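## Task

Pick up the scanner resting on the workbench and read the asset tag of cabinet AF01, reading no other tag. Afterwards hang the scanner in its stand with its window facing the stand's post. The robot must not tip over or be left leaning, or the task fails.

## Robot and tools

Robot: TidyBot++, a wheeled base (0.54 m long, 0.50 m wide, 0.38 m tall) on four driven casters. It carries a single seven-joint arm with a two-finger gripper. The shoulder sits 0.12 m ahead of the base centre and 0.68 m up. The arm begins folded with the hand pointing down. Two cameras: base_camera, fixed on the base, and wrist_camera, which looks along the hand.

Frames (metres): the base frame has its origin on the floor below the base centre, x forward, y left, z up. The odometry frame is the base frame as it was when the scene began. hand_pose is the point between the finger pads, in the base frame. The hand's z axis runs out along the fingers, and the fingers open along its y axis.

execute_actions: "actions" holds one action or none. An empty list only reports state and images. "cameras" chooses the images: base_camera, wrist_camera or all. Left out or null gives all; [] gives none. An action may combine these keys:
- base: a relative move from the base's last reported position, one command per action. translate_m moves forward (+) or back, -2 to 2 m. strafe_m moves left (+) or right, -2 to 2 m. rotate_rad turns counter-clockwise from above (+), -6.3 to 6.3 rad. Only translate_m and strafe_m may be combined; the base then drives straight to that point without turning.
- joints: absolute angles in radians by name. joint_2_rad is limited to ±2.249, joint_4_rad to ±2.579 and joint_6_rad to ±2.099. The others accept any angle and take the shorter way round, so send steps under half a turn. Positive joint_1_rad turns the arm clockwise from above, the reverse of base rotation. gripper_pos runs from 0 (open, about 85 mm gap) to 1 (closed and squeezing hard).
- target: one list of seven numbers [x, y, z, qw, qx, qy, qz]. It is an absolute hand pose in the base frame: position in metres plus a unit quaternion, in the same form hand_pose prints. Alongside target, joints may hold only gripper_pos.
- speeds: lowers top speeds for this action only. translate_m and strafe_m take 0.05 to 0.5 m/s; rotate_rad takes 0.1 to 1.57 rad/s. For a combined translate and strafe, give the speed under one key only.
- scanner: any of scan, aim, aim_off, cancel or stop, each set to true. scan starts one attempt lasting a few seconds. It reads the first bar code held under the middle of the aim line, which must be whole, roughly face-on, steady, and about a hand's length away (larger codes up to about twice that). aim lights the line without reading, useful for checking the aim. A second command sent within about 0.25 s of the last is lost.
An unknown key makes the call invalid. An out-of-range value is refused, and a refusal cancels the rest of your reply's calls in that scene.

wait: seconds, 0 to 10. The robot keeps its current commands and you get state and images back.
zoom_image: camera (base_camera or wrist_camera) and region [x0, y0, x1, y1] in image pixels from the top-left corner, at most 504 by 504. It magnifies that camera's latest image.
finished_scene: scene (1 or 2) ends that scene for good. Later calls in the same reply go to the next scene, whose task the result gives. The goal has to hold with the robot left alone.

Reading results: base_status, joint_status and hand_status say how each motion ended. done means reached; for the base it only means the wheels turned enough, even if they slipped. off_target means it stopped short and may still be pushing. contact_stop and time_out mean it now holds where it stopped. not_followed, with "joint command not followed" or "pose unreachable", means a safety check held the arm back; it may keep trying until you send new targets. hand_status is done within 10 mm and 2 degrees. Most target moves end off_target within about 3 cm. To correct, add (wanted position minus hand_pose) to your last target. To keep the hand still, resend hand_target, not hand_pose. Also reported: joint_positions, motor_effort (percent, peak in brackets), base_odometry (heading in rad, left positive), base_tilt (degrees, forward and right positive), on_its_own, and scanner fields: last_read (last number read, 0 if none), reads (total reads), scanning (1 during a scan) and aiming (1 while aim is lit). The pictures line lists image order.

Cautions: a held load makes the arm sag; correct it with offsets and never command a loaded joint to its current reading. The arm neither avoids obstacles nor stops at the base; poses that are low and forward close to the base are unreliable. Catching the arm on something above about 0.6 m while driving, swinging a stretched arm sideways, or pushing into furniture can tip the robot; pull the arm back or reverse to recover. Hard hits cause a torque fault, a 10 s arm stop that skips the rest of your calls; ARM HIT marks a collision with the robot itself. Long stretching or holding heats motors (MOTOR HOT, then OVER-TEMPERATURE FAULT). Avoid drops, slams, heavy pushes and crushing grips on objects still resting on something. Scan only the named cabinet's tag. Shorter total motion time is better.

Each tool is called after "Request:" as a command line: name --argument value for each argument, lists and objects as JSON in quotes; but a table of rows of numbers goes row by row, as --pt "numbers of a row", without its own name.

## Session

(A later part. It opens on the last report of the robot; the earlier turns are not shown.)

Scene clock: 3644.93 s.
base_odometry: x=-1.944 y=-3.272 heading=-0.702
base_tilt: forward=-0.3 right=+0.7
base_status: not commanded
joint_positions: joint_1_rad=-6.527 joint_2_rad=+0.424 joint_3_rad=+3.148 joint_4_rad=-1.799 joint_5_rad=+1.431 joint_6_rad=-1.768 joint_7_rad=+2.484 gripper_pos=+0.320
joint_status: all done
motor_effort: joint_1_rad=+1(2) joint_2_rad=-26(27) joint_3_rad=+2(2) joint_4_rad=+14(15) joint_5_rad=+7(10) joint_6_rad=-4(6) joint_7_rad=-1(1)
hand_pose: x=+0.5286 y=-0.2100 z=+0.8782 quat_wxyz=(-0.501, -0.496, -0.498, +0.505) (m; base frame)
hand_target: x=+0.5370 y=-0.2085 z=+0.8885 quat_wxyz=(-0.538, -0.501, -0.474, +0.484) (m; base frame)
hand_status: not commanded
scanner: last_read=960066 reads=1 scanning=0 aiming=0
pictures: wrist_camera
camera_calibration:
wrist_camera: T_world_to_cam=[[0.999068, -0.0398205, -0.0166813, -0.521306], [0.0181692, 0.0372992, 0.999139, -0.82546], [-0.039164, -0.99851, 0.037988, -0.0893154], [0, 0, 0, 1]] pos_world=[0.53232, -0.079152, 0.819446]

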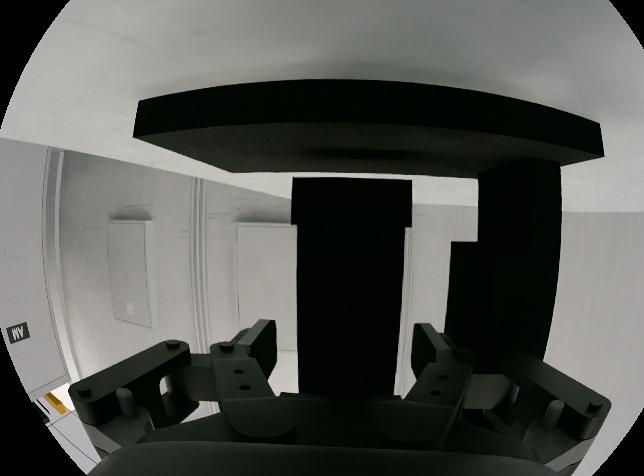

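Request:
execute_actions --actions '[{"base": {"translate_m": -0.002, "strafe_m": 0.035}, "speeds": {"strafe_m": 0.1}}]' --cameras '["wrist_camera"]'

Scene clock: 3693.17 s.
base_odometry: x=-1.922 y=-3.244 heading=-0.702
base_tilt: forward=-0.3 right=+0.7
base_status: done
joint_positions: joint_1_rad=-6.529 joint_2_rad=+0.427 joint_3_rad=+3.148 joint_4_rad=-1.799 joint_5_rad=+1.431 joint_6_rad=-1.768 joint_7_rad=+2.484 gripper_pos=+0.320
joint_status: not commanded
motor_effort: joint_1_rad=+0(2) joint_2_rad=-27(28) joint_3_rad=+2(3) joint_4_rad=+12(13) joint_5_rad=+5(7) joint_6_rad=-7(7) joint_7_rad=+0(1)
hand_pose: x=+0.5297 y=-0.2089 z=+0.8772 quat_wxyz=(-0.501, -0.495, -0.499, +0.506) (m; base frame)
hand_target: x=+0.5370 y=-0.2085 z=+0.8885 quat_wxyz=(-0.538, -0.501, -0.474, +0.484) (m; base frame)
hand_status: not commanded
scanner: last_read=960066 reads=1 scanning=0 aiming=0
pictures: wrist_camera
camera_calibration:
wrist_camera: T_world_to_cam=[[0.999115, -0.0373336, -0.0193689, -0.519489], [0.0207893, 0.0380394, 0.99906, -0.825707], [-0.0365617, -0.998579, 0.0387819, -0.0901825], [0, 0, 0, 1]] pos_world=[0.532898, -0.0780392, 0.818366]

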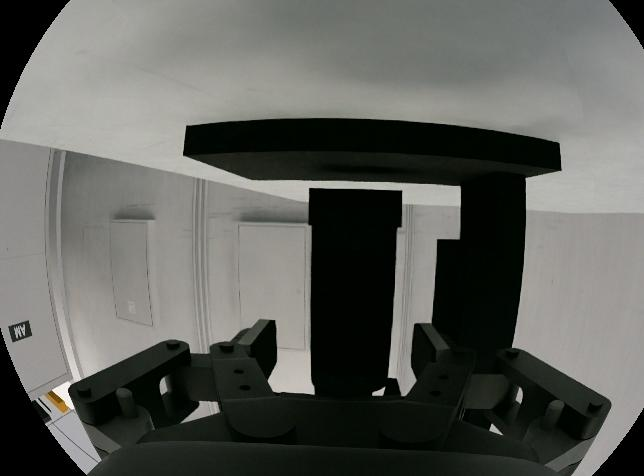

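Request:
execute_actions --actions '[{"base": {"translate_m": -0.01, "strafe_m": 0.09}, "speeds": {"strafe_m": 0.25}}]' --cameras '["wrist_camera"]'

Request:
zoom_image --camera "wrist_camera" --region '[220, 130, 560, 470]'

Scene clock: 3703.50 s.
base_odometry: x=-1.871 y=-3.169 heading=-0.702
base_tilt: forward=-0.3 right=+0.6
base_status: done
joint_positions: joint_1_rad=-6.533 joint_2_rad=+0.427 joint_3_rad=+3.148 joint_4_rad=-1.799 joint_5_rad=+1.431 joint_6_rad=-1.768 joint_7_rad=+2.484 gripper_pos=+0.320
joint_status: not commanded
motor_effort: joint_1_rad=+0(3) joint_2_rad=-27(29) joint_3_rad=+1(3) joint_4_rad=+12(13) joint_5_rad=+5(6) joint_6_rad=-7(7) joint_7_rad=+0(1)
hand_pose: x=+0.5306 y=-0.2072 z=+0.8771 quat_wxyz=(-0.502, -0.493, -0.500, +0.505) (m; base frame)
hand_target: x=+0.5370 y=-0.2085 z=+0.8885 quat_wxyz=(-0.538, -0.501, -0.474, +0.484) (m; base frame)
hand_status: not commanded
scanner: last_read=960066 reads=1 scanning=0 aiming=0
pictures: wrist_camera
camera_calibration:
wrist_camera: T_world_to_cam=[[0.999251, -0.0333595, -0.019631, -0.519326], [0.0209019, 0.0381837, 0.999052, -0.825715], [-0.0325783, -0.998714, 0.0388524, -0.0907046], [0, 0, 0, 1]] pos_world=[0.533241, -0.0763835, 0.818262]

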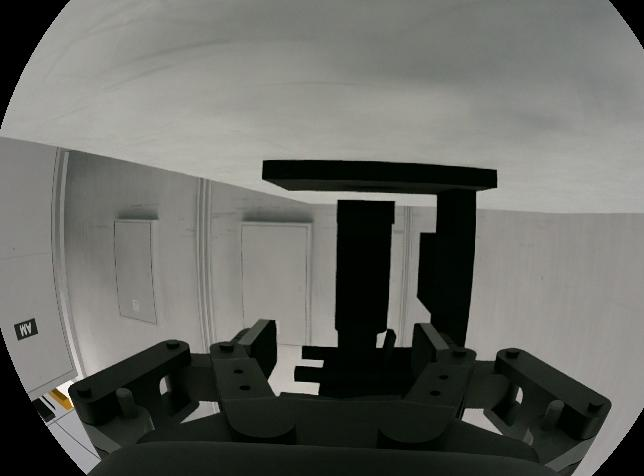

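Scaled by 1.482.

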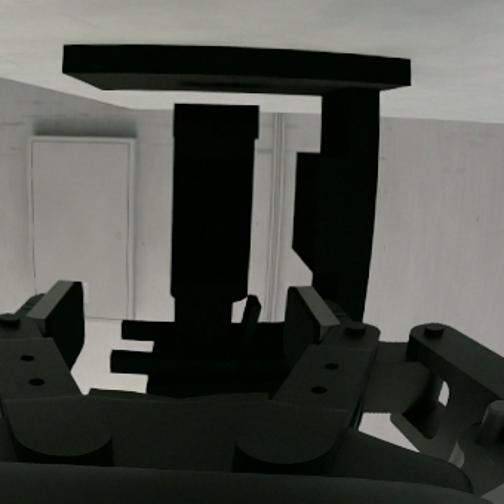

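Request:
execute_actions --actions '[{"base": {"translate_m": -0.04, "strafe_m": 0.16}, "speeds": {"strafe_m": 0.4}}]' --cameras '["wrist_camera"]'

Request:
zoom_image --camera "wrist_camera" --region '[270, 180, 470, 400]'

Scene clock: 3718.67 s.
base_odometry: x=-1.798 y=-3.021 heading=-0.703
base_tilt: forward=-0.3 right=+0.7
base_status: done
joint_positions: joint_1_rad=-6.535 joint_2_rad=+0.427 joint_3_rad=+3.147 joint_4_rad=-1.799 joint_5_rad=+1.431 joint_6_rad=-1.768 joint_7_rad=+2.484 gripper_pos=+0.320
joint_status: not commanded
motor_effort: joint_1_rad=+0(4) joint_2_rad=-27(29) joint_3_rad=+2(3) joint_4_rad=+12(12) joint_5_rad=+6(6) joint_6_rad=-7(8) joint_7_rad=+0(1)
hand_pose: x=+0.5310 y=-0.2065 z=+0.8769 quat_wxyz=(-0.502, -0.493, -0.501, +0.504) (m; base frame)
hand_target: x=+0.5370 y=-0.2085 z=+0.8885 quat_wxyz=(-0.538, -0.501, -0.474, +0.484) (m; base frame)
hand_status: not commanded
scanner: last_read=960066 reads=1 scanning=0 aiming=0
pictures: wrist_camera
camera_calibration:
wrist_camera: T_world_to_cam=[[0.999298, -0.0316904, -0.019974, -0.519098], [0.0211831, 0.038287, 0.999042, -0.825742], [-0.0308953, -0.998764, 0.0389314, -0.0909589], [0, 0, 0, 1]] pos_world=[0.533415, -0.0756817, 0.818124]

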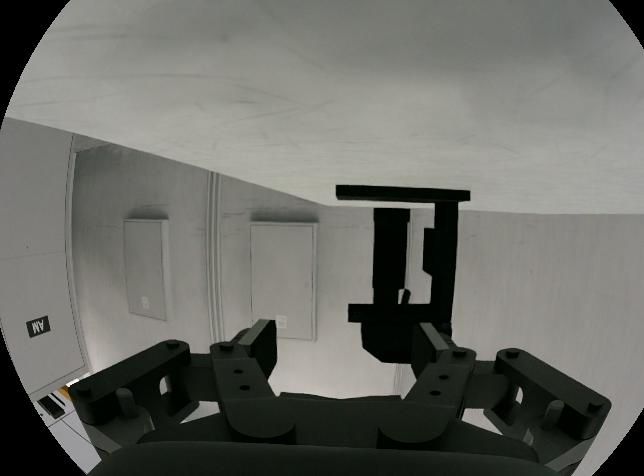

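Scaled by 2.291.

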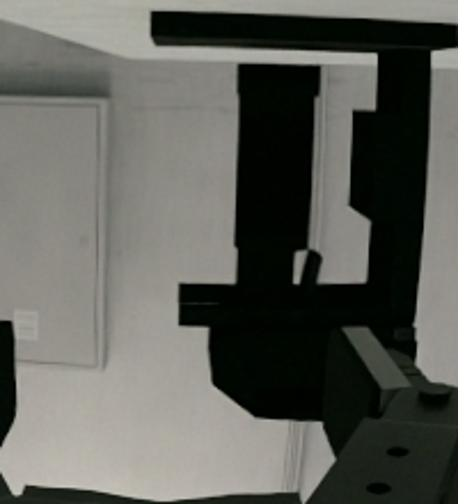

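Request:
finished_scene --scene 1

The scene is finished: the task was done.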